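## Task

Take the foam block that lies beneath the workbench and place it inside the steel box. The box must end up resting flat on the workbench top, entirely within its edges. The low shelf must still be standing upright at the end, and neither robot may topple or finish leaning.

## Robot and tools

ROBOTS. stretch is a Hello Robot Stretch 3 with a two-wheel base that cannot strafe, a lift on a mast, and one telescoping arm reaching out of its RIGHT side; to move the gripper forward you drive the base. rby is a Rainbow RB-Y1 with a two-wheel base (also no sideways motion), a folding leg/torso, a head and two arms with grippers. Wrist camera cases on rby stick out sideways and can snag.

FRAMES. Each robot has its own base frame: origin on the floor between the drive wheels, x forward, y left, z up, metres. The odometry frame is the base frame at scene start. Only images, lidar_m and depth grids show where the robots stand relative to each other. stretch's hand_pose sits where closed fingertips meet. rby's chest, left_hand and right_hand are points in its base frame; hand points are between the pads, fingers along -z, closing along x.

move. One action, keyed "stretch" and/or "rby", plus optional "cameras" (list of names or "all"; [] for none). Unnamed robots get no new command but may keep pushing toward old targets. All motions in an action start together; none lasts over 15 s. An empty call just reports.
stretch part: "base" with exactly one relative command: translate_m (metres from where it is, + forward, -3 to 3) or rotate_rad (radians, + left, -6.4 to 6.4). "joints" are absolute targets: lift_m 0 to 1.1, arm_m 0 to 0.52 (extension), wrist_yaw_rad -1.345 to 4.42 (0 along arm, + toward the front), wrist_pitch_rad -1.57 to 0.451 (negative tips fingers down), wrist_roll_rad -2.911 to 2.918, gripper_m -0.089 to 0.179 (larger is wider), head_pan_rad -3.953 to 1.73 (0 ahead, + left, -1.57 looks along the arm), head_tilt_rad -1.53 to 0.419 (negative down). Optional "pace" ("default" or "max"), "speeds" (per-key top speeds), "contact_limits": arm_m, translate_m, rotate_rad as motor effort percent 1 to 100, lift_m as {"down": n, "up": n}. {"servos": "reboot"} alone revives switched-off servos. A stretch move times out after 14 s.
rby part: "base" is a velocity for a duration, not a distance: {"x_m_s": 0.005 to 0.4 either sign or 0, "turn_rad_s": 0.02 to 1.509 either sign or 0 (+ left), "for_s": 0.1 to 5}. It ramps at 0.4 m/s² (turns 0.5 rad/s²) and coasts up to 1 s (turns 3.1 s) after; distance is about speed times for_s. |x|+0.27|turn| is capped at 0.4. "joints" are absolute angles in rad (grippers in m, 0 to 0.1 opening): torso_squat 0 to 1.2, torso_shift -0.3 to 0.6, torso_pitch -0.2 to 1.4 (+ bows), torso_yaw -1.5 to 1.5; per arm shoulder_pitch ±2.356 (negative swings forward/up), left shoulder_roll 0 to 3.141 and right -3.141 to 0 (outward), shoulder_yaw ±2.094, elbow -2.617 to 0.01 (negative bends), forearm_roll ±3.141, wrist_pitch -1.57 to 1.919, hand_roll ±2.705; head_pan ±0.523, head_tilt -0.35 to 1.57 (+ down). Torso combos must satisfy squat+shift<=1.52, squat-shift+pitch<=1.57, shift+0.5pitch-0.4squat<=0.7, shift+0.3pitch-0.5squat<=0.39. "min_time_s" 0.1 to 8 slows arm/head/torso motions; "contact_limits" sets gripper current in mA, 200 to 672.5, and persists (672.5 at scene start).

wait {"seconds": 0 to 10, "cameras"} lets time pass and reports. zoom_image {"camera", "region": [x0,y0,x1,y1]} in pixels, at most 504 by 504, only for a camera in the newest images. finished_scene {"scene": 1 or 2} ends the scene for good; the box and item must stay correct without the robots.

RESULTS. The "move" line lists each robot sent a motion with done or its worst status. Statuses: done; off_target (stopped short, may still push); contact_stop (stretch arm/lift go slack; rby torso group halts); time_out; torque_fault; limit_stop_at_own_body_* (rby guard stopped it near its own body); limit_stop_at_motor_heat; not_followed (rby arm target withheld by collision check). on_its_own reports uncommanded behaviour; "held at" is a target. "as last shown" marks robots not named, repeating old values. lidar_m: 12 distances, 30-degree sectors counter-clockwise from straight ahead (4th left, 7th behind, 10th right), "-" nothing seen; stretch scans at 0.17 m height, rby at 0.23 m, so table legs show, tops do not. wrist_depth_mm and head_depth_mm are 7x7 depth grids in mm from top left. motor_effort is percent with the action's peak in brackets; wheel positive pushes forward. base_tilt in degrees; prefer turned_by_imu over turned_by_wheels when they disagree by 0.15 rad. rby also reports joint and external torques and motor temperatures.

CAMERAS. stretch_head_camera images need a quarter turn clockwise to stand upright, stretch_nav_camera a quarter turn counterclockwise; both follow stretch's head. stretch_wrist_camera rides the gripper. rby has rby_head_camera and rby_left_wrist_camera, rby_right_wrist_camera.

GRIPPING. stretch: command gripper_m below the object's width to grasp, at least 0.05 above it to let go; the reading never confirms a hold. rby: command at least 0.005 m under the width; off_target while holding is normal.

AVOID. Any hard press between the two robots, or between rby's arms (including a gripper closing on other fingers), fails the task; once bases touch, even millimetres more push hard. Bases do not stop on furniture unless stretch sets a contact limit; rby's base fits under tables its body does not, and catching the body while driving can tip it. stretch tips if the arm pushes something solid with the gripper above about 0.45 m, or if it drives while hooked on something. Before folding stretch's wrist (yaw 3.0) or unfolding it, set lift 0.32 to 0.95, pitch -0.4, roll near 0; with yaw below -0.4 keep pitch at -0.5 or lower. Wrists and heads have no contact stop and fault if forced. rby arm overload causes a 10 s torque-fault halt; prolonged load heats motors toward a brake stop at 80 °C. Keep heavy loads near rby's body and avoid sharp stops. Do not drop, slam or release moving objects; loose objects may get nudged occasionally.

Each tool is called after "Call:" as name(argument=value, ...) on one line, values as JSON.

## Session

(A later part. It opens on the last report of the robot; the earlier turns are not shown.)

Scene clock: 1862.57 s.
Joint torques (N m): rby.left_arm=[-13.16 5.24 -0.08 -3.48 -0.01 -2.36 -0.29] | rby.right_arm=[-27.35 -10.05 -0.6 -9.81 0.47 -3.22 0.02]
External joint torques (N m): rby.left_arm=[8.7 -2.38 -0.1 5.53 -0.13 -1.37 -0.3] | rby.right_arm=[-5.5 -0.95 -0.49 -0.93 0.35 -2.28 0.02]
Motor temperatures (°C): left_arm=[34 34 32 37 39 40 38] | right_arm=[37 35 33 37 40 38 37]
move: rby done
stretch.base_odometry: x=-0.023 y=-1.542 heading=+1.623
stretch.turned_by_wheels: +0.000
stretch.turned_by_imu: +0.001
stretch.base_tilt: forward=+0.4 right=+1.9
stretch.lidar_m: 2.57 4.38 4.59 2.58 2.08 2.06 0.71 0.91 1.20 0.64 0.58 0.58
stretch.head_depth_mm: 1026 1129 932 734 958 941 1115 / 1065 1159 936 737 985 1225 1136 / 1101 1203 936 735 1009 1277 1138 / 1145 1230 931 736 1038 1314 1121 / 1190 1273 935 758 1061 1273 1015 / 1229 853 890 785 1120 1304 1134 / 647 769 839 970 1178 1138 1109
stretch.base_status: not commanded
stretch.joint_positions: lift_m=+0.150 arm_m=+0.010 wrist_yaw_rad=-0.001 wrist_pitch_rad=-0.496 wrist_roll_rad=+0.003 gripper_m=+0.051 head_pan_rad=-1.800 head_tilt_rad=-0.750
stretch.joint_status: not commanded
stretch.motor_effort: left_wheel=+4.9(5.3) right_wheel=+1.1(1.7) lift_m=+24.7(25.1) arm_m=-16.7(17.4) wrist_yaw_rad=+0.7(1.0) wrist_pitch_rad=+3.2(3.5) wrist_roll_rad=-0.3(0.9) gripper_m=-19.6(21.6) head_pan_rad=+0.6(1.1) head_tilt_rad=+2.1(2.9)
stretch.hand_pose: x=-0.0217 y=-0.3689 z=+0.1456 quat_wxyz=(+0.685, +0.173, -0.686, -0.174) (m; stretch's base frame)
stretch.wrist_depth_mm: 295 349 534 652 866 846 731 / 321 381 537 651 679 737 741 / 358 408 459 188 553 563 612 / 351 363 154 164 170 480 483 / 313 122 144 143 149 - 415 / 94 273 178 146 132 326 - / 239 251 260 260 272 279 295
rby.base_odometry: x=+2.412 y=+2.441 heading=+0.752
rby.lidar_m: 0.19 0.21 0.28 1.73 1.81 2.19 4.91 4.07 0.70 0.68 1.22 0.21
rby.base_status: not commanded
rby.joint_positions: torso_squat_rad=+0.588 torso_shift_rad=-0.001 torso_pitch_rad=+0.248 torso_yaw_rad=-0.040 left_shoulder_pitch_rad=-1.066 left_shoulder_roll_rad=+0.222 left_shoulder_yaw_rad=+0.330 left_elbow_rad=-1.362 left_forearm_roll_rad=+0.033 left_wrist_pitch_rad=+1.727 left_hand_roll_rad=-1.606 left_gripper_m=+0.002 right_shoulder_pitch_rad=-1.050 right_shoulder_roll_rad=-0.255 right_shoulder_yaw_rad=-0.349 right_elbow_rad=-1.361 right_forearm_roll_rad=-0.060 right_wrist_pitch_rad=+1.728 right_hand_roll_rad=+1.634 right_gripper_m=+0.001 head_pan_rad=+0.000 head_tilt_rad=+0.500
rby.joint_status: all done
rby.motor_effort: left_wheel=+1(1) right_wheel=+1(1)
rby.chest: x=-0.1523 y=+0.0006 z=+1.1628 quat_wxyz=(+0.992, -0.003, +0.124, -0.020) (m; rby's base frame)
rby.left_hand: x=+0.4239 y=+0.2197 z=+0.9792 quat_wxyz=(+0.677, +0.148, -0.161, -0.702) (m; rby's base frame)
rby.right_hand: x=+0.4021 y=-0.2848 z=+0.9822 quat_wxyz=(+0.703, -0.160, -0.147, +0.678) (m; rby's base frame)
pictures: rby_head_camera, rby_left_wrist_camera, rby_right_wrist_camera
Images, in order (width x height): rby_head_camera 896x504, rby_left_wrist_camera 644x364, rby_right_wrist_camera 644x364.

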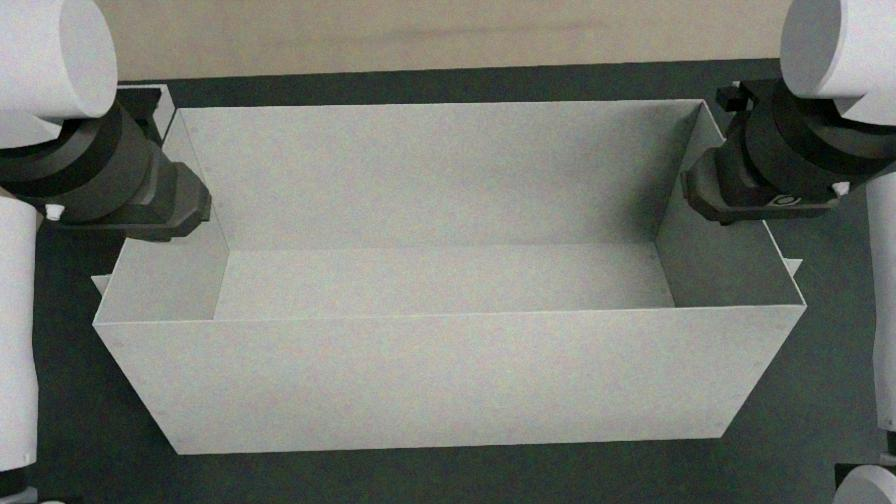

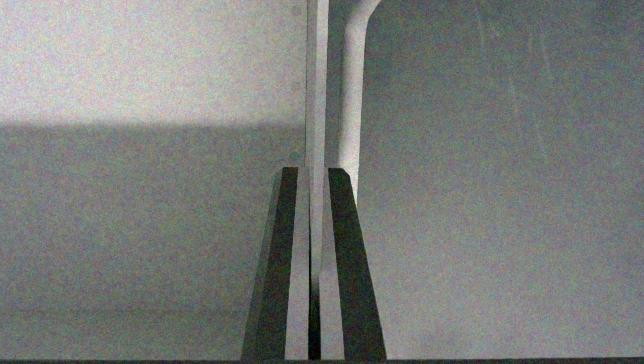

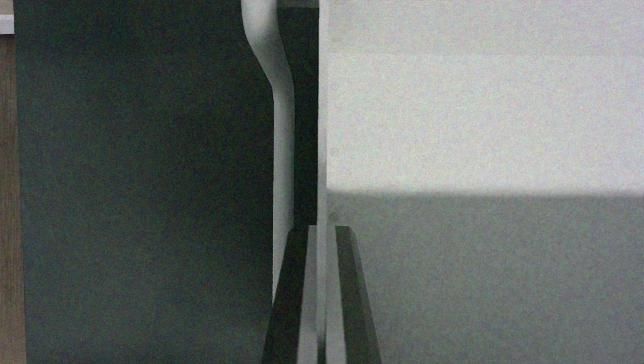

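Call:
move(rby={"joints": {"left_gripper_m": 0.08, "right_gripper_m": 0.08}}, cameras=[])

Call:
move(rby={"joints": {"torso_squat_rad": 0.15}, "min_time_s": 1.8}, cameras=["rby_head_camera", "rby_left_wrist_camera", "rby_right_wrist_camera", "stretch_head_camera"])

Scene clock: 1872.07 s.
Joint torques (N m): rby.left_arm=[-12.34 4.79 -0.45 -3 0.04 -1.23 -0.19] | rby.right_arm=[-24.56 -9.96 -0.46 -8.5 0.31 -1.34 0.09]
External joint torques (N m): rby.left_arm=[9.52 -2.83 -0.47 6.02 -0.09 -0.24 -0.2] | rby.right_arm=[-2.7 -0.86 -0.35 0.38 0.18 -0.39 0.1]
Motor temperatures (°C): left_arm=[34 34 32 37 39 40 38] | right_arm=[37 35 33 36 40 38 37]
move: rby done
stretch: as last shown
stretch.lidar_m: 2.57 4.36 4.58 2.58 2.07 2.05 0.71 0.92 1.20 0.64 0.58 0.58
stretch.head_depth_mm: 1026 1132 936 738 963 940 1113 / 1056 1157 934 734 983 1233 1134 / 1104 1200 935 739 1009 1276 1132 / 1144 1228 934 737 1037 1314 1117 / 1189 1282 937 758 1062 1281 1017 / 1228 836 893 783 1119 1313 1143 / 647 767 840 975 1171 1145 1118
stretch.motor_effort: left_wheel=+4.7(5.4) right_wheel=+1.2(1.7) lift_m=+23.2(23.7) arm_m=-16.4(16.9) wrist_yaw_rad=+1.1(1.3) wrist_pitch_rad=+3.1(3.6) wrist_roll_rad=-0.7(1.0) gripper_m=-19.9(22.5) head_pan_rad=+0.2(1.2) head_tilt_rad=+2.1(2.6)
stretch.wrist_depth_mm: 291 351 530 657 873 859 742 / 325 381 537 646 679 751 744 / 362 406 458 188 556 564 607 / 353 364 155 164 171 481 480 / 314 121 144 143 149 - 414 / 94 273 177 147 132 325 - / 242 252 260 262 274 278 296
rby.base_odometry: x=+2.412 y=+2.441 heading=+0.752
rby.lidar_m: 0.19 0.20 0.27 1.73 1.80 2.17 4.91 4.06 0.69 0.67 1.22 0.21
rby.base_status: not commanded
rby.joint_positions: torso_squat_rad=+0.588 torso_shift_rad=-0.001 torso_pitch_rad=+0.249 torso_yaw_rad=-0.040 left_shoulder_pitch_rad=-1.067 left_shoulder_roll_rad=+0.222 left_shoulder_yaw_rad=+0.330 left_elbow_rad=-1.363 left_forearm_roll_rad=+0.033 left_wrist_pitch_rad=+1.727 left_hand_roll_rad=-1.606 left_gripper_m=+0.080 right_shoulder_pitch_rad=-1.051 right_shoulder_roll_rad=-0.255 right_shoulder_yaw_rad=-0.349 right_elbow_rad=-1.361 right_forearm_roll_rad=-0.060 right_wrist_pitch_rad=+1.727 right_hand_roll_rad=+1.634 right_gripper_m=+0.080 head_pan_rad=+0.000 head_tilt_rad=+0.500
rby.joint_status: all done
rby.motor_effort: left_wheel=+2(2) right_wheel=+0(1)
rby.chest: x=-0.1522 y=+0.0006 z=+1.1628 quat_wxyz=(+0.992, -0.003, +0.124, -0.020) (m; rby's base frame)
rby.left_hand: x=+0.4241 y=+0.2196 z=+0.9793 quat_wxyz=(+0.677, +0.148, -0.162, -0.702) (m; rby's base frame)
rby.right_hand: x=+0.4025 y=-0.2847 z=+0.9826 quat_wxyz=(+0.702, -0.160, -0.147, +0.678) (m; rby's base frame)
pictures: none
No camera images: "cameras" was empty.

Scene clock: 1874.30 s.
Joint torques (N m): rby.left_arm=[-20.61 6.58 -0.32 -7.88 0 -0.93 -0.28] | rby.right_arm=[-24.13 -9.83 -0.58 -8.25 0.27 -1.22 0.08]
External joint torques (N m): rby.left_arm=[1.22 -1.03 -0.34 1.15 -0.13 0.05 -0.29] | rby.right_arm=[-2.29 -0.73 -0.46 0.63 0.14 -0.28 0.08]
Motor temperatures (°C): left_arm=[34 34 32 37 39 39 38] | right_arm=[37 35 33 36 40 38 37]
move: rby done
stretch: as last shown
stretch.lidar_m: 2.57 4.39 4.59 2.59 2.09 2.05 0.71 0.92 1.20 0.64 0.58 0.58
stretch.head_depth_mm: 1030 1127 936 735 964 943 1123 / 1057 1159 939 737 986 1231 1140 / 1094 1205 934 735 1003 1279 1141 / 1150 1232 934 734 1037 1306 1120 / 1190 1287 935 761 1061 1280 1013 / 1193 894 890 782 1121 1308 1136 / 692 948 839 973 1178 1137 1116
stretch.motor_effort: left_wheel=+4.8(5.3) right_wheel=+1.2(1.7) lift_m=+22.4(23.5) arm_m=-15.8(16.7) wrist_yaw_rad=+0.6(1.2) wrist_pitch_rad=+3.5(3.6) wrist_roll_rad=-0.8(1.1) gripper_m=-20.8(21.8) head_pan_rad=-0.3(1.2) head_tilt_rad=+2.1(2.7)
stretch.wrist_depth_mm: 294 354 538 652 877 862 730 / 322 382 542 648 691 747 739 / 358 408 462 188 552 571 610 / 351 364 154 163 172 478 482 / 314 122 144 143 149 - 418 / 94 273 177 146 132 325 - / 241 249 257 260 273 277 295
rby.base_odometry: x=+2.412 y=+2.441 heading=+0.752
rby.lidar_m: 0.19 0.21 0.29 1.72 1.79 2.16 4.91 4.06 0.70 0.67 1.22 0.20
rby.base_status: not commanded
rby.joint_positions: torso_squat_rad=+0.150 torso_shift_rad=+0.000 torso_pitch_rad=+0.250 torso_yaw_rad=-0.040 left_shoulder_pitch_rad=-1.064 left_shoulder_roll_rad=+0.221 left_shoulder_yaw_rad=+0.330 left_elbow_rad=-1.361 left_forearm_roll_rad=+0.033 left_wrist_pitch_rad=+1.727 left_hand_roll_rad=-1.606 left_gripper_m=+0.080 right_shoulder_pitch_rad=-1.051 right_shoulder_roll_rad=-0.255 right_shoulder_yaw_rad=-0.349 right_elbow_rad=-1.361 right_forearm_roll_rad=-0.060 right_wrist_pitch_rad=+1.727 right_hand_roll_rad=+1.634 right_gripper_m=+0.080 head_pan_rad=+0.000 head_tilt_rad=+0.500
rby.joint_status: all done
rby.motor_effort: left_wheel=+1(3) right_wheel=+0(1)
rby.chest: x=-0.1514 y=+0.0007 z=+1.2724 quat_wxyz=(+0.992, -0.003, +0.125, -0.020) (m; rby's base frame)
rby.left_hand: x=+0.4239 y=+0.2200 z=+1.0864 quat_wxyz=(+0.678, +0.147, -0.160, -0.703) (m; rby's base frame)
rby.right_hand: x=+0.4030 y=-0.2846 z=+1.0915 quat_wxyz=(+0.703, -0.160, -0.146, +0.678) (m; rby's base frame)
pictures: rby_head_camera, rby_left_wrist_camera, rby_right_wrist_camera, stretch_head_camera (sideways)
Images, in order (width x height): rby_head_camera 896x504, rby_left_wrist_camera 644x364, rby_right_wrist_camera 644x364, stretch_head_camera 896x504.

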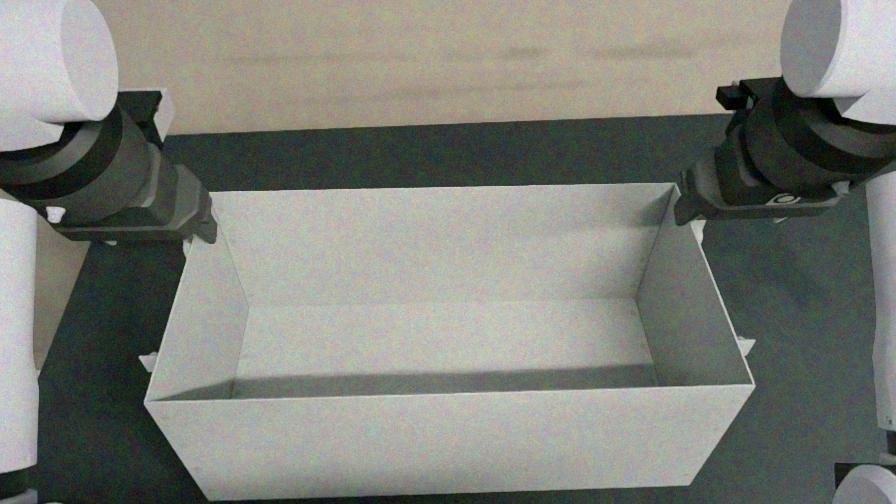

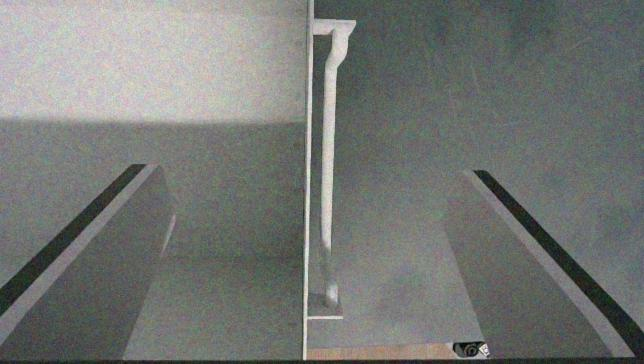

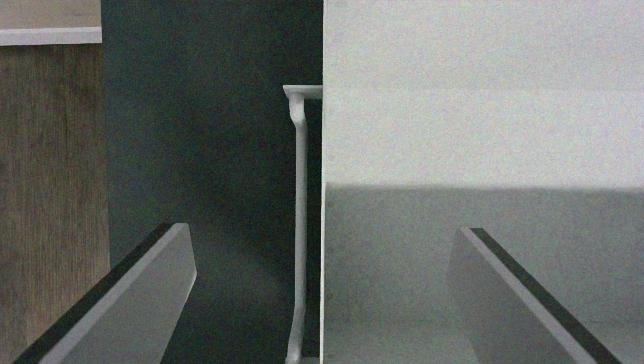

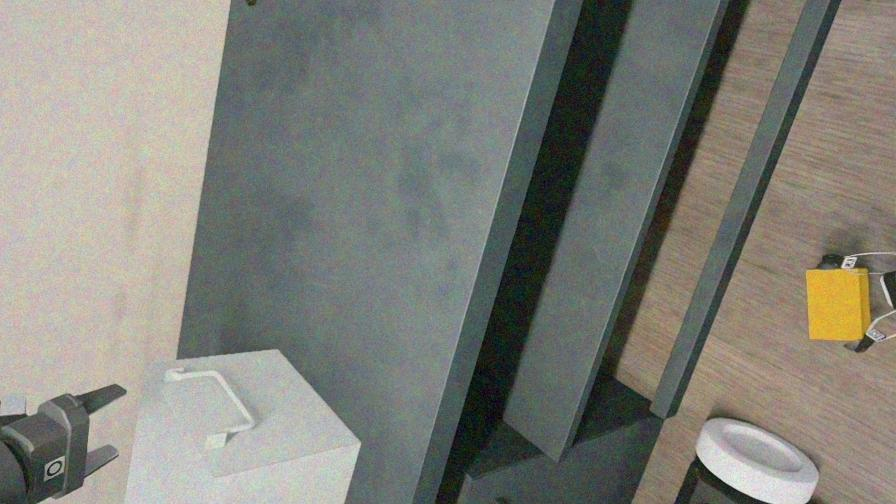

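Call:
move(stretch={"joints": {"lift_m": 1.08}, "speeds": {"lift_m": 0.15}}, rby={"base": {"x_m_s": -0.3, "for_s": 4.33}}, cameras=["rby_head_camera", "stretch_head_camera", "stretch_nav_camera"])

Scene clock: 1913.60 s.
Joint torques (N m): rby.left_arm=[-21.59 6.8 -0.06 -8.58 0.05 -1.01 -0.14] | rby.right_arm=[-23.45 -10.01 -0.51 -8.19 0.3 -1.1 0.01]
External joint torques (N m): rby.left_arm=[0.24 -0.81 -0.07 0.45 -0.08 -0.03 -0.15] | rby.right_arm=[-1.6 -0.91 -0.4 0.69 0.18 -0.16 0.01]
Motor temperatures (°C): left_arm=[33 34 32 36 39 39 38] | right_arm=[36 35 33 36 40 38 37]
move: stretch done; rby done
stretch.base_odometry: x=-0.023 y=-1.542 heading=+1.623
stretch.turned_by_wheels: +0.000
stretch.turned_by_imu: +0.003
stretch.base_tilt: forward=+0.4 right=+1.8
stretch.lidar_m: 1.11 1.03 4.57 2.59 2.08 2.06 0.71 0.91 1.20 0.81 0.93 2.56
stretch.head_depth_mm: - - - - 963 937 1121 / - - - - 1012 1236 1137 / - - - - 1004 1276 1147 / - - - - 984 1312 1143 / - - - - - 1278 1145 / - - - - 1281 1305 1140 / - - 368 1002 1171 1312 1136
stretch.base_status: not commanded
stretch.joint_positions: lift_m=+1.080 arm_m=+0.010 wrist_yaw_rad=-0.001 wrist_pitch_rad=-0.496 wrist_roll_rad=+0.003 gripper_m=+0.051 head_pan_rad=-1.800 head_tilt_rad=-0.750
stretch.joint_status: all done
stretch.motor_effort: left_wheel=+5.0(5.5) right_wheel=+1.2(1.7) lift_m=+36.8(39.9) arm_m=-14.3(16.8) wrist_yaw_rad=+0.6(1.1) wrist_pitch_rad=+3.5(3.6) wrist_roll_rad=-0.7(1.1) gripper_m=-19.8(21.9) head_pan_rad=-0.6(1.7) head_tilt_rad=+2.1(3.0)
stretch.hand_pose: x=-0.0217 y=-0.3689 z=+1.0756 quat_wxyz=(+0.685, +0.173, -0.686, -0.174) (m; stretch's base frame)
stretch.wrist_depth_mm: - - 740 858 - 928 776 / - 899 760 629 - 966 831 / - - 716 677 804 878 855 / - - 155 164 180 713 743 / - 122 144 143 151 591 622 / 96 - 172 147 132 510 525 / - - - - 448 428 462
rby.base_odometry: x=+1.463 y=+1.553 heading=+0.752
rby.lidar_m: 1.50 1.52 1.81 1.60 1.41 2.10 3.61 3.76 2.97 2.84 1.25 1.93
rby.base_status: done (sent for 4.33 of 4.33 s)
rby.joint_positions: torso_squat_rad=+0.150 torso_shift_rad=+0.000 torso_pitch_rad=+0.250 torso_yaw_rad=-0.040 left_shoulder_pitch_rad=-1.064 left_shoulder_roll_rad=+0.221 left_shoulder_yaw_rad=+0.330 left_elbow_rad=-1.361 left_forearm_roll_rad=+0.033 left_wrist_pitch_rad=+1.727 left_hand_roll_rad=-1.606 left_gripper_m=+0.080 right_shoulder_pitch_rad=-1.051 right_shoulder_roll_rad=-0.255 right_shoulder_yaw_rad=-0.349 right_elbow_rad=-1.361 right_forearm_roll_rad=-0.060 right_wrist_pitch_rad=+1.727 right_hand_roll_rad=+1.634 right_gripper_m=+0.080 head_pan_rad=+0.000 head_tilt_rad=+0.500
rby.joint_status: not commanded
rby.motor_effort: left_wheel=+4(25) right_wheel=-1(19)
rby.chest: x=-0.1516 y=+0.0007 z=+1.2725 quat_wxyz=(+0.992, -0.003, +0.124, -0.020) (m; rby's base frame)
rby.left_hand: x=+0.4237 y=+0.2199 z=+1.0865 quat_wxyz=(+0.678, +0.146, -0.160, -0.703) (m; rby's base frame)
rby.right_hand: x=+0.4029 y=-0.2846 z=+1.0918 quat_wxyz=(+0.702, -0.160, -0.147, +0.678) (m; rby's base frame)
pictures: rby_head_camera, stretch_head_camera (sideways), stretch_nav_camera (sideways)
Images, in order (width x height): rby_head_camera 896x504, stretch_head_camera 896x504, stretch_nav_camera 672x504.

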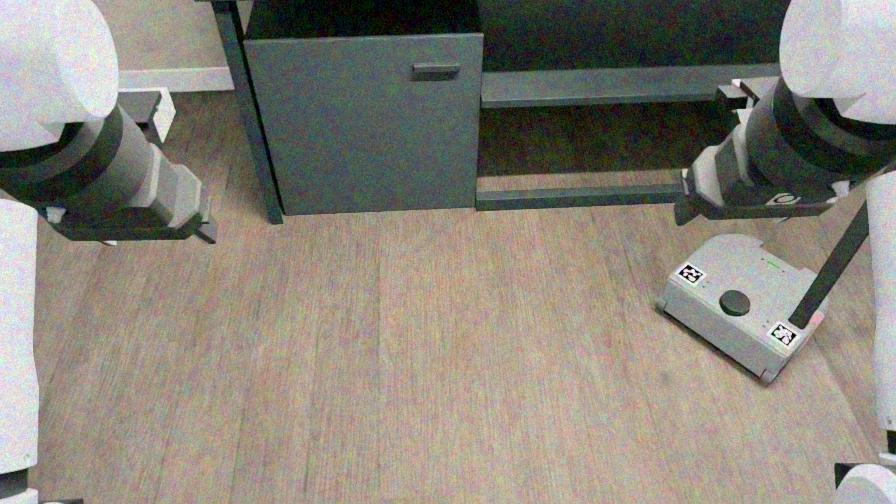

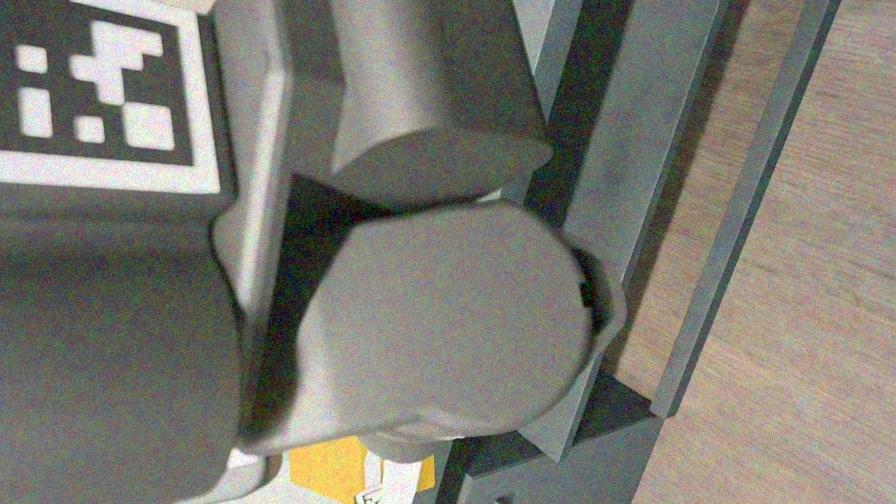

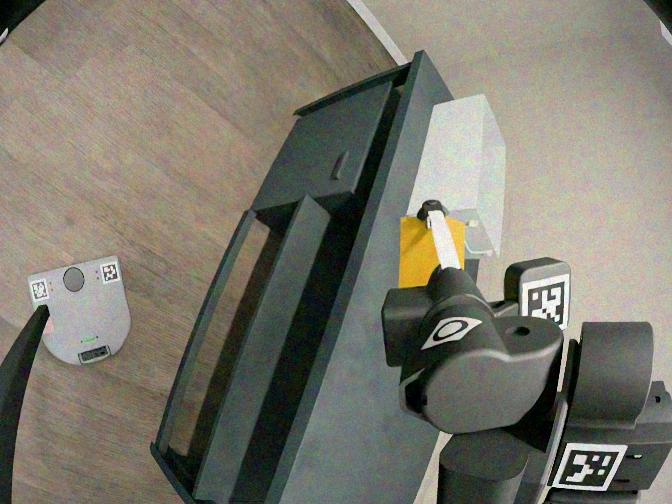

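Call:
move(stretch={"base": {"rotate_rad": -0.674}, "joints": {"head_pan_rad": -1.2, "head_tilt_rad": -0.55}}, cameras=["rby_head_camera", "stretch_head_camera", "stretch_nav_camera"])

Scene clock: 1922.20 s.
Joint torques (N m): rby.left_arm=[-21.6 6.97 -0.36 -8.49 0.06 -0.71 -0.29] | rby.right_arm=[-23.29 -9.88 -0.27 -8.07 0.3 -1.15 0.05]
External joint torques (N m): rby.left_arm=[0.24 -0.63 -0.38 0.53 -0.06 0.28 -0.29] | rby.right_arm=[-1.44 -0.78 -0.16 0.81 0.18 -0.21 0.06]
Motor temperatures (°C): left_arm=[33 34 32 36 39 39 38] | right_arm=[36 35 33 36 40 38 37]
move: stretch done
stretch.base_odometry: x=-0.023 y=-1.542 heading=+0.949
stretch.turned_by_wheels: -0.674
stretch.turned_by_imu: -0.674
stretch.base_tilt: forward=+0.4 right=+2.0
stretch.lidar_m: 2.55 1.26 1.03 4.58 2.91 2.13 2.06 0.71 0.77 1.20 0.83 0.81
stretch.head_depth_mm: 998 1080 1179 373 - 919 853 / 1022 1125 1211 923 686 918 895 / 1059 1164 1258 969 735 944 1154 / 1087 1190 1286 973 736 976 1184 / 1124 1242 1339 982 737 1007 1208 / 1164 1283 1269 938 768 1030 1243 / 1206 1332 1011 849 797 1033 1200
stretch.base_status: done
stretch.joint_positions: lift_m=+1.080 arm_m=+0.010 wrist_yaw_rad=-0.001 wrist_pitch_rad=-0.496 wrist_roll_rad=+0.003 gripper_m=+0.051 head_pan_rad=-1.195 head_tilt_rad=-0.549
stretch.joint_status: all done
stretch.motor_effort: left_wheel=+7.0(11.2) right_wheel=-8.5(11.7) lift_m=+36.8(37.1) arm_m=-15.3(15.9) wrist_yaw_rad=+0.5(1.1) wrist_pitch_rad=+3.3(3.7) wrist_roll_rad=-0.9(0.9) gripper_m=-19.7(21.9) head_pan_rad=+1.5(6.0) head_tilt_rad=+3.6(4.7)
stretch.hand_pose: x=-0.0217 y=-0.3689 z=+1.0756 quat_wxyz=(+0.685, +0.173, -0.686, -0.174) (m; stretch's base frame)
stretch.wrist_depth_mm: 930 - 990 951 942 919 910 / 648 855 893 953 992 - 983 / 621 676 705 759 805 873 - / 548 560 154 164 181 704 - / 483 122 144 143 150 598 636 / - 452 165 147 132 502 528 / - - - - - 461 481
rby: as last shown
rby.lidar_m: 1.49 1.52 1.81 1.60 1.41 2.10 3.61 3.76 2.97 2.85 1.17 1.96
rby.motor_effort: left_wheel=+4(4) right_wheel=-1(2)
pictures: rby_head_camera, stretch_head_camera (sideways), stretch_nav_camera (sideways)
Images, in order (width x height): rby_head_camera 896x504, stretch_head_camera 896x504, stretch_nav_camera 672x504.

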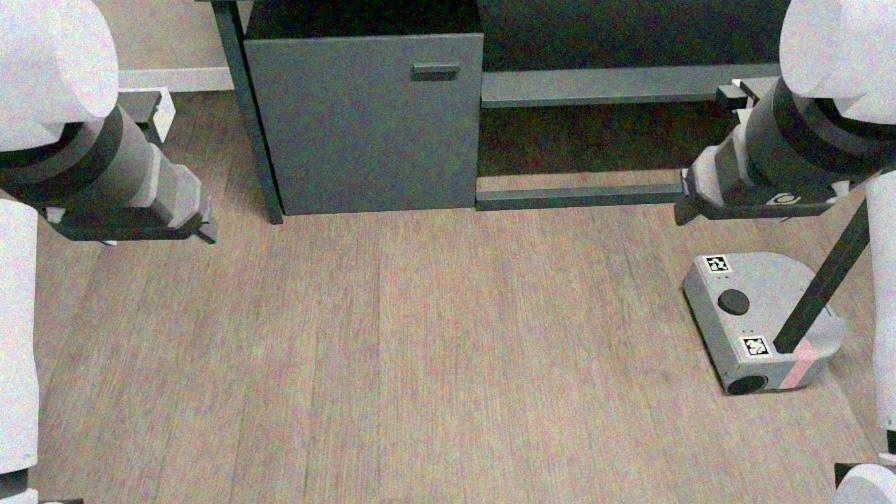

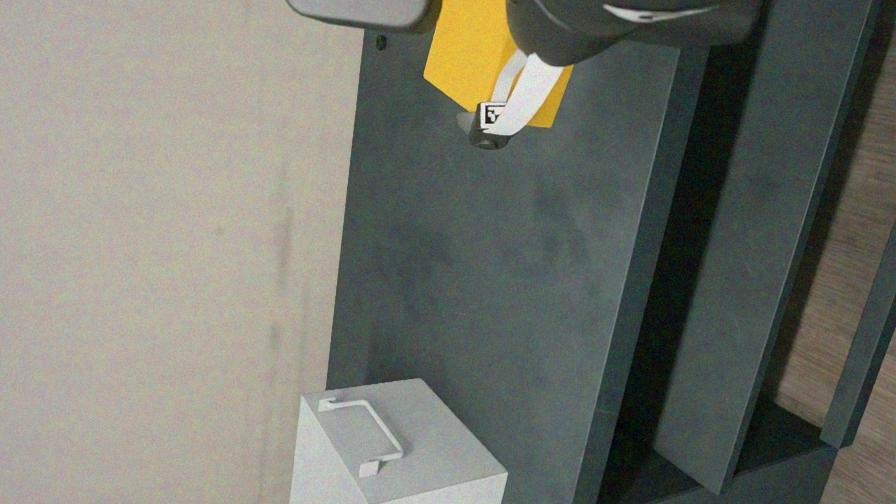

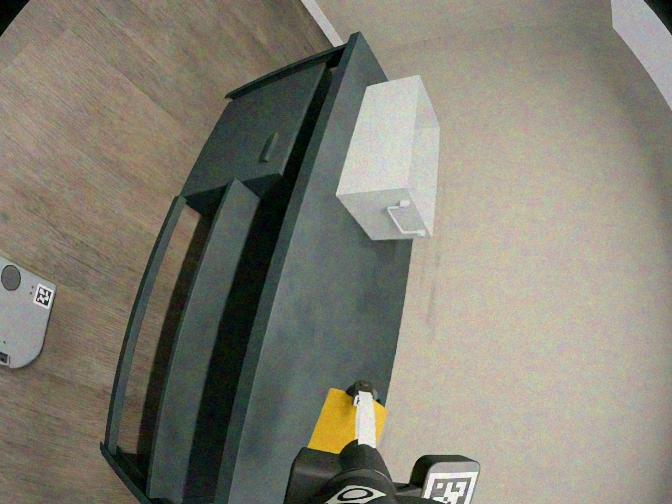

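Call:
move(stretch={"base": {"translate_m": 0.8}, "joints": {"lift_m": 1.1, "head_pan_rad": -1.45, "head_tilt_rad": -0.6}}, cameras=["stretch_head_camera", "stretch_nav_camera", "stretch_wrist_camera"])

Scene clock: 1983.03 s.
Joint torques (N m): rby.left_arm=[-21.72 6.4 -0.09 -8.45 0.03 -0.85 -0.25] | rby.right_arm=[-23.55 -10.08 -0.57 -8.08 0.3 -1.14 0.08]
External joint torques (N m): rby.left_arm=[0.11 -1.2 -0.11 0.57 -0.09 0.13 -0.25] | rby.right_arm=[-1.7 -0.98 -0.46 0.8 0.17 -0.19 0.08]
Motor temperatures (°C): left_arm=[33 34 32 36 39 39 37] | right_arm=[36 35 33 35 40 38 37]
move: stretch done
stretch.base_odometry: x=+0.443 y=-0.891 heading=+0.949
stretch.turned_by_wheels: +0.000
stretch.turned_by_imu: -0.001
stretch.base_tilt: forward=+0.5 right=+1.9
stretch.lidar_m: 1.76 1.83 0.93 0.89 0.92 2.95 2.84 1.39 0.57 0.55 0.57 1.82
stretch.head_depth_mm: - - - - - 911 1177 / - - - - - 856 1063 / 1036 - 890 - 677 835 1040 / 1043 1156 895 374 697 851 1046 / 1049 1166 911 712 698 858 1060 / 1058 1174 920 721 722 867 1070 / 1067 1177 1281 907 727 875 1093
stretch.base_status: done
stretch.joint_positions: lift_m=+1.100 arm_m=+0.010 wrist_yaw_rad=-0.001 wrist_pitch_rad=-0.496 wrist_roll_rad=+0.003 gripper_m=+0.051 head_pan_rad=-1.451 head_tilt_rad=-0.600
stretch.joint_status: all done
stretch.motor_effort: left_wheel=+6.6(11.7) right_wheel=-1.5(5.4) lift_m=+19.1(39.0) arm_m=-20.5(21.4) wrist_yaw_rad=+1.0(1.1) wrist_pitch_rad=+3.3(3.7) wrist_roll_rad=-0.8(1.1) gripper_m=-20.8(22.6) head_pan_rad=-1.3(6.3) head_tilt_rad=-5.9(6.4)
stretch.hand_pose: x=-0.0217 y=-0.3688 z=+1.0955 quat_wxyz=(+0.685, +0.173, -0.686, -0.174) (m; stretch's base frame)
stretch.wrist_depth_mm: - - 948 978 967 945 894 / - - 673 673 652 - - / - 651 441 447 688 850 992 / 585 570 154 164 180 693 782 / 505 122 144 143 150 613 646 / 95 483 168 146 132 525 550 / - - - 679 - 479 500
rby: as last shown
rby.lidar_m: 0.80 1.53 1.81 1.59 1.41 2.10 3.61 3.78 2.96 2.85 2.96 1.94
rby.motor_effort: left_wheel=+3(4) right_wheel=-1(2)
pictures: stretch_head_camera (sideways), stretch_nav_camera (sideways), stretch_wrist_camera
Images, in order (width x height): stretch_head_camera 896x504, stretch_nav_camera 672x504, stretch_wrist_camera 644x364.

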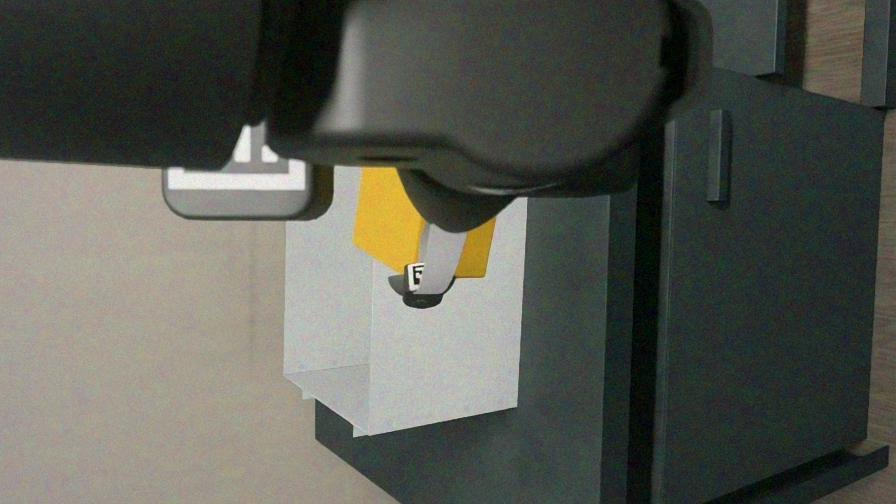

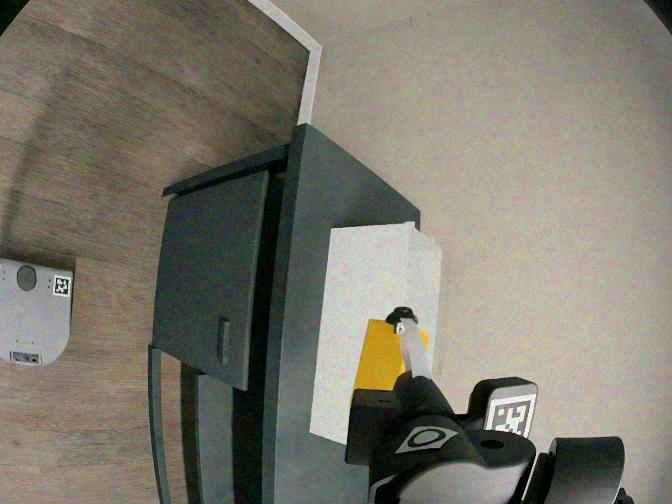

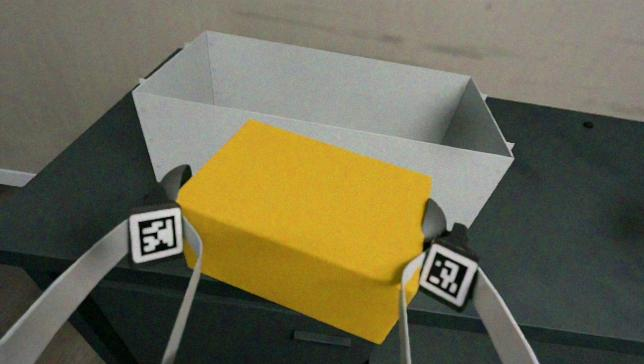

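Call:
move(stretch={"joints": {"arm_m": 0.2}}, cameras=["stretch_head_camera", "stretch_wrist_camera"])

Scene clock: 1994.53 s.
Joint torques (N m): rby.left_arm=[-21.71 7.22 -0.16 -8.38 0.08 -0.83 -0.15] | rby.right_arm=[-23.38 -9.98 -0.35 -8.1 0.22 -1.12 0.03]
External joint torques (N m): rby.left_arm=[0.12 -0.39 -0.17 0.64 -0.05 0.15 -0.15] | rby.right_arm=[-1.53 -0.88 -0.24 0.78 0.1 -0.18 0.04]
Motor temperatures (°C): left_arm=[33 34 32 36 39 39 37] | right_arm=[36 35 33 35 40 38 37]
move: stretch done
stretch.base_odometry: x=+0.443 y=-0.891 heading=+0.949
stretch.turned_by_wheels: +0.000
stretch.turned_by_imu: +0.001
stretch.base_tilt: forward=+0.4 right=+1.8
stretch.lidar_m: 1.76 1.83 0.92 0.88 0.92 2.96 2.86 1.39 0.57 0.55 0.58 1.82
stretch.head_depth_mm: - - 889 678 690 936 1177 / - - 878 686 694 837 1060 / 1001 342 330 695 695 837 1033 / 1049 1159 536 703 698 844 1054 / 1056 1167 908 710 699 859 1056 / 1062 1165 903 720 725 869 1081 / 1058 1175 1276 905 723 879 1092
stretch.base_status: not commanded
stretch.joint_positions: lift_m=+1.100 arm_m=+0.200 wrist_yaw_rad=-0.001 wrist_pitch_rad=-0.496 wrist_roll_rad=+0.003 gripper_m=+0.051 head_pan_rad=-1.451 head_tilt_rad=-0.600
stretch.joint_status: all done
stretch.motor_effort: left_wheel=+6.6(7.0) right_wheel=-1.4(1.9) lift_m=+19.4(19.7) arm_m=+22.0(26.1) wrist_yaw_rad=+0.2(1.3) wrist_pitch_rad=+3.4(3.7) wrist_roll_rad=-0.6(1.0) gripper_m=-20.8(21.6) head_pan_rad=+1.1(2.0) head_tilt_rad=-4.9(6.0)
stretch.hand_pose: x=-0.0217 y=-0.5588 z=+1.0955 quat_wxyz=(+0.685, +0.173, -0.686, -0.174) (m; stretch's base frame)
stretch.wrist_depth_mm: 857 824 807 794 783 752 753 / 951 914 861 868 866 848 817 / - 471 512 495 508 887 910 / 343 404 154 165 180 502 776 / 464 122 145 143 150 414 645 / 94 386 175 146 132 303 536 / 392 408 415 418 396 339 475
rby: as last shown
rby.lidar_m: 0.80 1.53 1.80 1.59 1.41 2.10 3.60 3.77 2.98 2.84 2.95 1.95
pictures: stretch_head_camera (sideways), stretch_wrist_camera
Images, in order (width x height): stretch_head_camera 896x504, stretch_wrist_camera 644x364.

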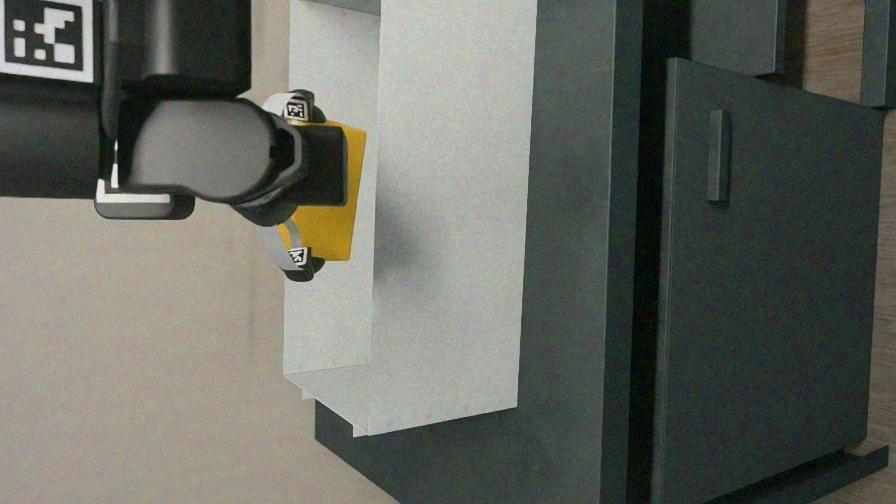

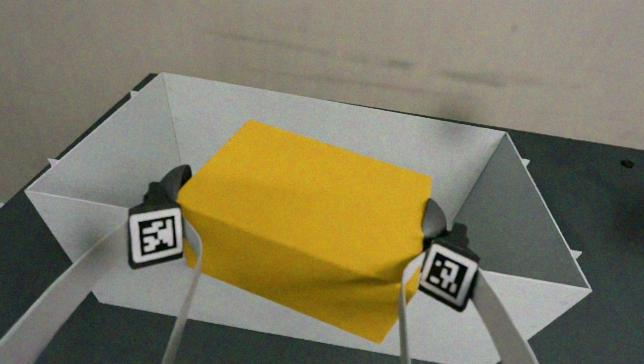

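Call:
move(stretch={"joints": {"arm_m": 0.34}}, cameras=["stretch_head_camera", "stretch_wrist_camera"])

Scene clock: 2006.60 s.
Joint torques (N m): rby.left_arm=[-21.68 6.94 -0.5 -8.38 0 -0.83 -0.24] | rby.right_arm=[-23.37 -9.92 -0.48 -8.16 0.29 -1.16 0.11]
External joint torques (N m): rby.left_arm=[0.15 -0.67 -0.51 0.64 -0.12 0.16 -0.24] | rby.right_arm=[-1.52 -0.82 -0.37 0.72 0.16 -0.21 0.11]
Motor temperatures (°C): left_arm=[33 34 32 36 39 39 37] | right_arm=[36 35 33 35 40 38 37]
move: stretch done
stretch.base_odometry: x=+0.443 y=-0.891 heading=+0.949
stretch.turned_by_wheels: +0.000
stretch.turned_by_imu: +0.001
stretch.base_tilt: forward=+0.5 right=+1.9
stretch.lidar_m: 1.76 1.83 0.93 0.89 0.92 2.96 2.86 1.39 0.57 0.55 0.58 1.82
stretch.head_depth_mm: 345 1141 883 677 692 932 1173 / 344 599 897 686 695 837 1061 / 363 381 876 698 695 838 1036 / 1050 1128 883 704 695 849 1052 / 1053 1163 912 712 700 859 1058 / 1053 1172 898 722 722 869 1085 / 1062 1173 1278 904 724 876 1088
stretch.base_status: not commanded
stretch.joint_positions: lift_m=+1.100 arm_m=+0.340 wrist_yaw_rad=-0.001 wrist_pitch_rad=-0.496 wrist_roll_rad=+0.003 gripper_m=+0.051 head_pan_rad=-1.451 head_tilt_rad=-0.600
stretch.joint_status: all done
stretch.motor_effort: left_wheel=+6.6(7.1) right_wheel=-1.5(1.9) lift_m=+20.0(20.2) arm_m=+21.5(25.2) wrist_yaw_rad=+0.6(1.2) wrist_pitch_rad=+3.3(3.7) wrist_roll_rad=-0.6(1.0) gripper_m=-20.5(22.1) head_pan_rad=+2.4(4.0) head_tilt_rad=-4.5(5.2)
stretch.hand_pose: x=-0.0217 y=-0.6988 z=+1.0955 quat_wxyz=(+0.685, +0.173, -0.686, -0.174) (m; stretch's base frame)
stretch.wrist_depth_mm: 706 691 675 657 635 630 618 / 817 767 741 733 720 685 687 / 888 397 738 783 782 780 762 / 347 392 154 164 180 731 777 / 315 122 144 143 150 403 651 / 94 438 173 146 132 379 516 / 375 401 412 420 438 346 298
rby: as last shown
rby.lidar_m: 0.79 1.53 1.80 1.58 1.40 2.11 3.60 3.77 2.96 2.85 2.97 1.94
pictures: stretch_head_camera (sideways), stretch_wrist_camera
Images, in order (width x height): stretch_head_camera 896x504, stretch_wrist_camera 644x364.

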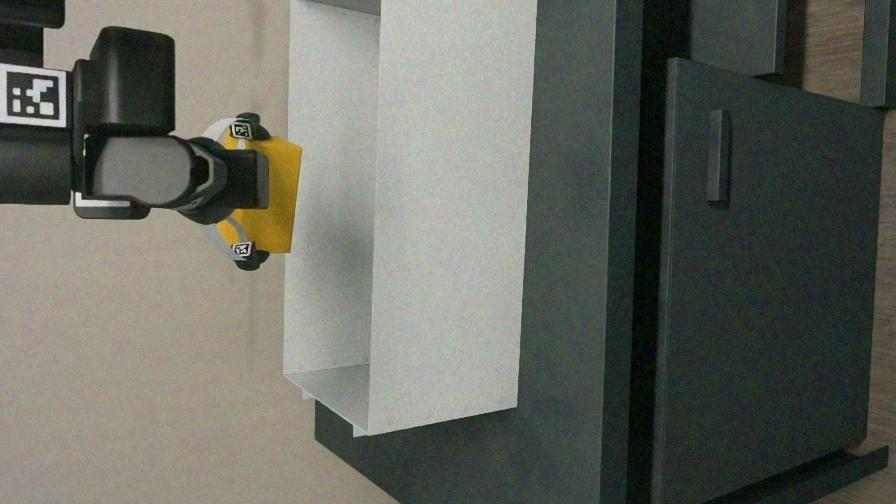

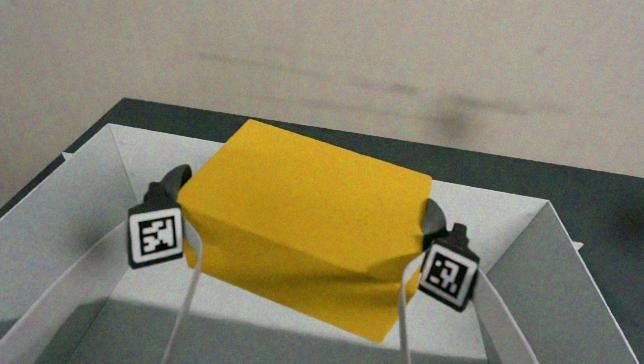

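Call:
move(stretch={"joints": {"arm_m": 0.46}}, cameras=[])

Call:
move(stretch={"joints": {"wrist_pitch_rad": -1.2}}, cameras=["stretch_head_camera", "stretch_wrist_camera"])

Scene clock: 2027.53 s.
Joint torques (N m): rby.left_arm=[-21 6.76 -0.31 -8.56 0.18 -0.83 -0.31] | rby.right_arm=[-23.45 -9.97 -0.47 -8.21 0.25 -1.12 0.04]
External joint torques (N m): rby.left_arm=[0.83 -0.85 -0.33 0.46 0.05 0.16 -0.31] | rby.right_arm=[-1.61 -0.87 -0.36 0.67 0.12 -0.17 0.04]
Motor temperatures (°C): left_arm=[33 34 32 36 39 39 37] | right_arm=[36 35 33 35 40 38 37]
move: stretch done
stretch.base_odometry: x=+0.443 y=-0.891 heading=+0.949
stretch.turned_by_wheels: +0.000
stretch.turned_by_imu: +0.001
stretch.base_tilt: forward=+0.3 right=+1.9
stretch.lidar_m: 1.76 1.83 0.92 0.89 0.92 2.96 2.85 1.39 0.57 0.55 0.58 1.82
stretch.head_depth_mm: 1029 1142 883 677 693 936 1183 / 441 1140 898 684 695 835 1059 / 468 543 909 692 696 835 1034 / 1046 1117 901 706 698 850 1049 / 1054 1170 909 713 696 856 1059 / 1057 1168 900 719 723 870 1075 / 1064 1186 1277 905 723 880 1085
stretch.base_status: not commanded
stretch.joint_positions: lift_m=+1.100 arm_m=+0.460 wrist_yaw_rad=-0.001 wrist_pitch_rad=-0.496 wrist_roll_rad=+0.003 gripper_m=+0.051 head_pan_rad=-1.450 head_tilt_rad=-0.600
stretch.joint_status: all done
stretch.motor_effort: left_wheel=+6.6(7.1) right_wheel=-1.7(1.9) lift_m=+20.3(20.7) arm_m=+21.3(25.8) wrist_yaw_rad=+0.5(1.2) wrist_pitch_rad=+3.2(3.7) wrist_roll_rad=-0.8(0.9) gripper_m=-20.6(21.8) head_pan_rad=+4.5(4.7) head_tilt_rad=-4.0(4.7)
stretch.hand_pose: x=-0.0217 y=-0.8188 z=+1.0955 quat_wxyz=(+0.685, +0.173, -0.686, -0.174) (m; stretch's base frame)
stretch.wrist_depth_mm: 580 565 557 539 535 523 507 / 645 634 619 606 588 577 564 / 725 689 667 650 664 646 623 / 574 587 154 164 180 700 693 / 296 122 144 143 151 615 644 / 94 375 175 147 132 301 557 / 368 399 404 408 380 328 297
rby: as last shown
rby.lidar_m: 0.79 1.53 1.80 1.59 1.41 2.09 3.61 3.76 2.97 2.85 2.97 1.96
pictures: none
No camera images: "cameras" was empty.

Scene clock: 2028.60 s.
Joint torques (N m): rby.left_arm=[-21.65 6.87 -0.29 -8.61 0.19 -0.81 -0.13] | rby.right_arm=[-23.49 -10.15 -0.68 -8.22 0.26 -1.2 0.05]
External joint torques (N m): rby.left_arm=[0.18 -0.74 -0.31 0.41 0.06 0.17 -0.14] | rby.right_arm=[-1.64 -1.05 -0.57 0.66 0.13 -0.26 0.05]
Motor temperatures (°C): left_arm=[33 34 32 36 39 39 37] | right_arm=[36 35 33 35 40 38 37]
move: stretch done
stretch.base_odometry: x=+0.443 y=-0.891 heading=+0.949
stretch.turned_by_wheels: +0.000
stretch.turned_by_imu: +0.000
stretch.base_tilt: forward=+0.4 right=+1.8
stretch.lidar_m: 1.76 1.83 0.92 0.89 0.92 2.96 2.85 1.39 0.57 0.55 0.58 1.82
stretch.head_depth_mm: 1024 1139 887 679 693 938 1183 / 441 1148 895 685 691 835 1066 / 454 506 664 694 693 835 1034 / 1046 1152 880 704 695 852 1047 / 1054 1167 908 709 701 856 1062 / 1056 1171 898 721 723 868 1072 / 1069 1180 1276 903 723 878 1096
stretch.base_status: not commanded
stretch.joint_positions: lift_m=+1.100 arm_m=+0.460 wrist_yaw_rad=+0.000 wrist_pitch_rad=-1.182 wrist_roll_rad=+0.003 gripper_m=+0.051 head_pan_rad=-1.450 head_tilt_rad=-0.600
stretch.joint_status: all done
stretch.motor_effort: left_wheel=+6.7(6.9) right_wheel=-1.5(1.9) lift_m=+20.5(20.7) arm_m=+19.2(22.7) wrist_yaw_rad=+0.3(1.1) wrist_pitch_rad=-3.0(5.1) wrist_roll_rad=-0.6(1.0) gripper_m=-21.6(21.8) head_pan_rad=+3.1(4.8) head_tilt_rad=-3.9(4.6)
stretch.hand_pose: x=-0.0216 y=-0.6799 z=+0.9925 quat_wxyz=(+0.586, +0.393, -0.588, -0.395) (m; stretch's base frame)
stretch.wrist_depth_mm: 290 373 369 335 311 291 268 / 306 383 392 397 398 372 313 / 314 378 383 386 393 397 315 / 325 368 155 164 178 389 305 / 319 122 144 143 150 380 294 / 95 181 173 147 132 368 289 / 345 347 349 350 202 192 254
rby: as last shown
rby.lidar_m: 0.79 1.52 1.80 1.59 1.41 2.09 3.61 3.78 2.97 2.85 2.96 1.96
pictures: stretch_head_camera (sideways), stretch_wrist_camera
Images, in order (width x height): stretch_head_camera 896x504, stretch_wrist_camera 644x364.

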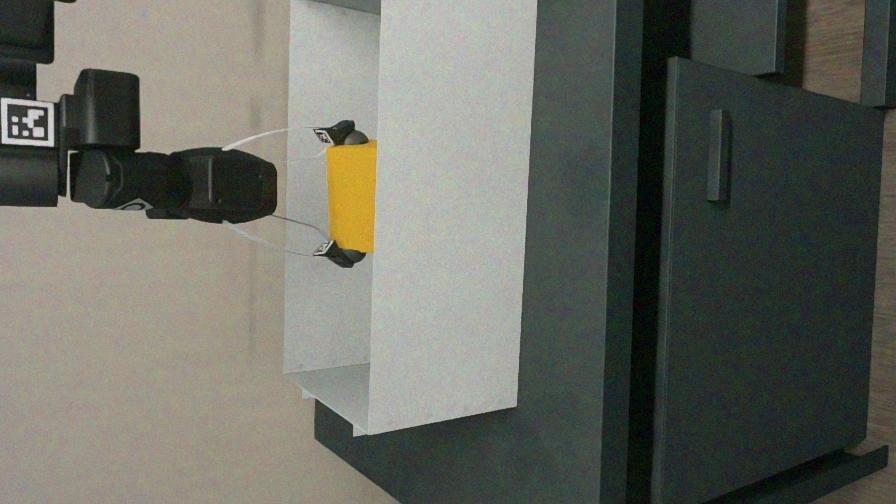

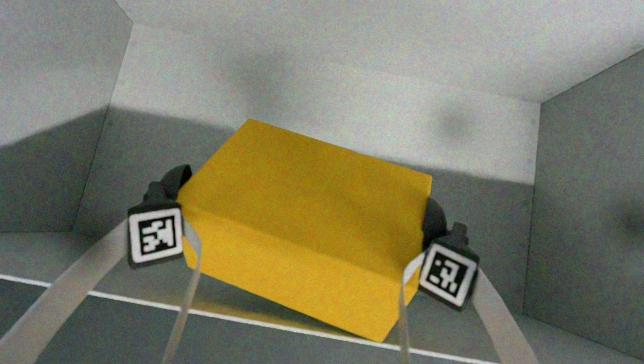

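Call:
move(stretch={"joints": {"arm_m": 0.485}}, cameras=[])

Call:
move(stretch={"joints": {"lift_m": 0.985}, "speeds": {"lift_m": 0.06}, "contact_limits": {"lift_m": {"down": 15}}}, cameras=["stretch_head_camera", "stretch_wrist_camera"])

Scene clock: 2039.33 s.
Joint torques (N m): rby.left_arm=[-21.51 6.97 -0.2 -8.48 0.14 -0.9 -0.23] | rby.right_arm=[-23.41 -10.07 -0.34 -8.29 0.32 -1.22 0.11]
External joint torques (N m): rby.left_arm=[0.32 -0.63 -0.21 0.54 0.01 0.09 -0.23] | rby.right_arm=[-1.57 -0.97 -0.22 0.6 0.19 -0.27 0.12]
Motor temperatures (°C): left_arm=[33 34 32 36 39 39 37] | right_arm=[36 35 33 35 40 38 37]
move: stretch done
stretch.base_odometry: x=+0.443 y=-0.891 heading=+0.949
stretch.turned_by_wheels: +0.000
stretch.turned_by_imu: +0.001
stretch.base_tilt: forward=+0.4 right=+1.8
stretch.lidar_m: 1.75 1.83 0.92 0.88 0.92 2.96 2.86 1.39 0.57 0.55 0.58 1.82
stretch.head_depth_mm: 1033 1139 886 676 693 932 1180 / 462 1142 895 688 693 834 1058 / 475 525 682 693 696 836 1036 / 1046 1141 874 701 695 848 1049 / 1055 1166 909 713 696 861 1064 / 1062 1175 903 720 720 867 1079 / 1064 1178 1279 899 724 875 1093
stretch.base_status: not commanded
stretch.joint_positions: lift_m=+1.100 arm_m=+0.485 wrist_yaw_rad=+0.000 wrist_pitch_rad=-1.201 wrist_roll_rad=+0.003 gripper_m=+0.051 head_pan_rad=-1.450 head_tilt_rad=-0.600
stretch.joint_status: all done
stretch.motor_effort: left_wheel=+6.7(7.0) right_wheel=-1.4(2.1) lift_m=+20.9(21.1) arm_m=+22.1(24.8) wrist_yaw_rad=+0.3(0.8) wrist_pitch_rad=+0.4(3.0) wrist_roll_rad=-0.8(1.0) gripper_m=-21.2(21.4) head_pan_rad=+4.1(4.4) head_tilt_rad=-4.0(4.0)
stretch.hand_pose: x=-0.0216 y=-0.7001 z=+0.9911 quat_wxyz=(+0.583, +0.399, -0.584, -0.401) (m; stretch's base frame)
stretch.wrist_depth_mm: 290 355 333 310 281 260 241 / 305 383 386 392 373 333 298 / 314 371 377 385 387 394 315 / 324 365 155 163 179 385 308 / 323 122 144 143 150 378 296 / 94 230 178 146 133 370 288 / 345 181 190 202 239 266 274
rby: as last shown
rby.lidar_m: 0.80 1.53 1.80 1.59 1.41 2.10 3.61 3.78 2.98 2.85 2.96 1.95
rby.motor_effort: left_wheel=+3(4) right_wheel=-2(2)
pictures: none
No camera images: "cameras" was empty.

Scene clock: 2041.83 s.
Joint torques (N m): rby.left_arm=[-21.6 7.06 -0.19 -8.52 -0.07 -0.91 -0.19] | rby.right_arm=[-23.28 -9.82 -0.34 -8.11 0.31 -1.08 0.03]
External joint torques (N m): rby.left_arm=[0.23 -0.55 -0.2 0.5 -0.19 0.08 -0.19] | rby.right_arm=[-1.44 -0.72 -0.23 0.78 0.18 -0.14 0.04]
Motor temperatures (°C): left_arm=[33 34 32 36 39 39 37] | right_arm=[36 35 33 35 40 38 37]
move: stretch done
stretch.base_odometry: x=+0.443 y=-0.891 heading=+0.949
stretch.turned_by_wheels: +0.000
stretch.turned_by_imu: +0.001
stretch.base_tilt: forward=+0.4 right=+1.9
stretch.lidar_m: 1.76 1.83 0.93 0.89 0.92 2.96 2.85 1.39 0.57 0.55 0.58 1.82
stretch.head_depth_mm: 1028 405 360 678 692 937 1175 / 1034 524 886 687 693 834 1059 / 1036 540 592 695 695 833 1037 / 1045 1156 900 704 694 850 1045 / 1053 1167 905 712 698 857 1064 / 1053 1173 901 725 721 864 1072 / 1065 1183 1273 906 722 879 1091
stretch.base_status: not commanded
stretch.joint_positions: lift_m=+0.985 arm_m=+0.485 wrist_yaw_rad=+0.000 wrist_pitch_rad=-1.202 wrist_roll_rad=+0.003 gripper_m=+0.051 head_pan_rad=-1.450 head_tilt_rad=-0.600
stretch.joint_status: all done
stretch.motor_effort: left_wheel=+6.6(7.1) right_wheel=-1.4(1.9) lift_m=+18.9(21.6) arm_m=+21.2(23.8) wrist_yaw_rad=+0.4(0.7) wrist_pitch_rad=+0.7(1.1) wrist_roll_rad=-0.7(1.0) gripper_m=-21.0(21.7) head_pan_rad=+3.7(5.1) head_tilt_rad=-3.0(4.0)
stretch.contact_limits: lift_m down 15 (down: maximum 72; up: maximum 65)
stretch.hand_pose: x=-0.0216 y=-0.7000 z=+0.8760 quat_wxyz=(+0.583, +0.399, -0.584, -0.401) (m; stretch's base frame)
stretch.wrist_depth_mm: 266 269 273 276 277 261 242 / 260 264 267 267 275 280 280 / 255 258 258 266 268 273 276 / 249 250 156 164 180 266 268 / 246 122 144 143 150 261 264 / 94 229 178 147 132 257 259 / 149 167 186 202 240 250 254
rby.base_odometry: x=+1.463 y=+1.553 heading=+0.752
rby.lidar_m: 0.78 1.53 1.81 1.61 1.42 2.10 3.60 3.77 2.96 2.84 2.97 1.95
rby.base_status: not commanded
rby.joint_positions: torso_squat_rad=+0.150 torso_shift_rad=+0.000 torso_pitch_rad=+0.250 torso_yaw_rad=-0.040 left_shoulder_pitch_rad=-1.064 left_shoulder_roll_rad=+0.221 left_shoulder_yaw_rad=+0.330 left_elbow_rad=-1.361 left_forearm_roll_rad=+0.033 left_wrist_pitch_rad=+1.727 left_hand_roll_rad=-1.606 left_gripper_m=+0.080 right_shoulder_pitch_rad=-1.051 right_shoulder_roll_rad=-0.255 right_shoulder_yaw_rad=-0.349 right_elbow_rad=-1.361 right_forearm_roll_rad=-0.060 right_wrist_pitch_rad=+1.727 right_hand_roll_rad=+1.634 right_gripper_m=+0.080 head_pan_rad=+0.000 head_tilt_rad=+0.500
rby.joint_status: not commanded
rby.motor_effort: left_wheel=+3(4) right_wheel=-1(2)
rby.chest: x=-0.1516 y=+0.0007 z=+1.2725 quat_wxyz=(+0.992, -0.003, +0.124, -0.020) (m; rby's base frame)
rby.left_hand: x=+0.4237 y=+0.2199 z=+1.0865 quat_wxyz=(+0.678, +0.146, -0.160, -0.703) (m; rby's base frame)
rby.right_hand: x=+0.4029 y=-0.2846 z=+1.0918 quat_wxyz=(+0.702, -0.160, -0.147, +0.678) (m; rby's base frame)
pictures: stretch_head_camera (sideways), stretch_wrist_camera
Images, in order (width x height): stretch_head_camera 896x504, stretch_wrist_camera 644x364.

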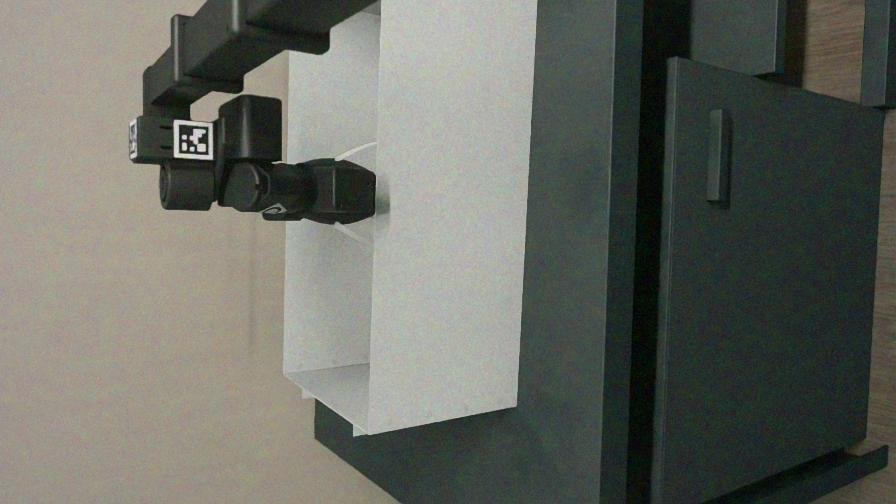

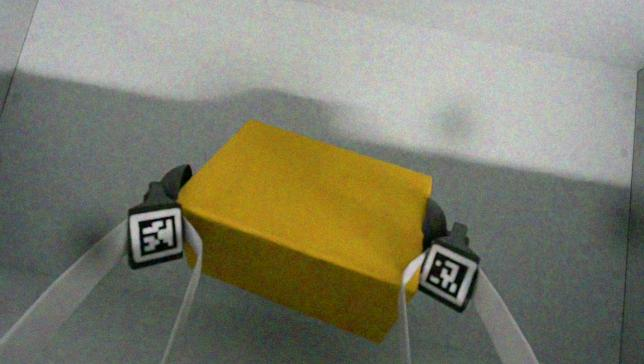

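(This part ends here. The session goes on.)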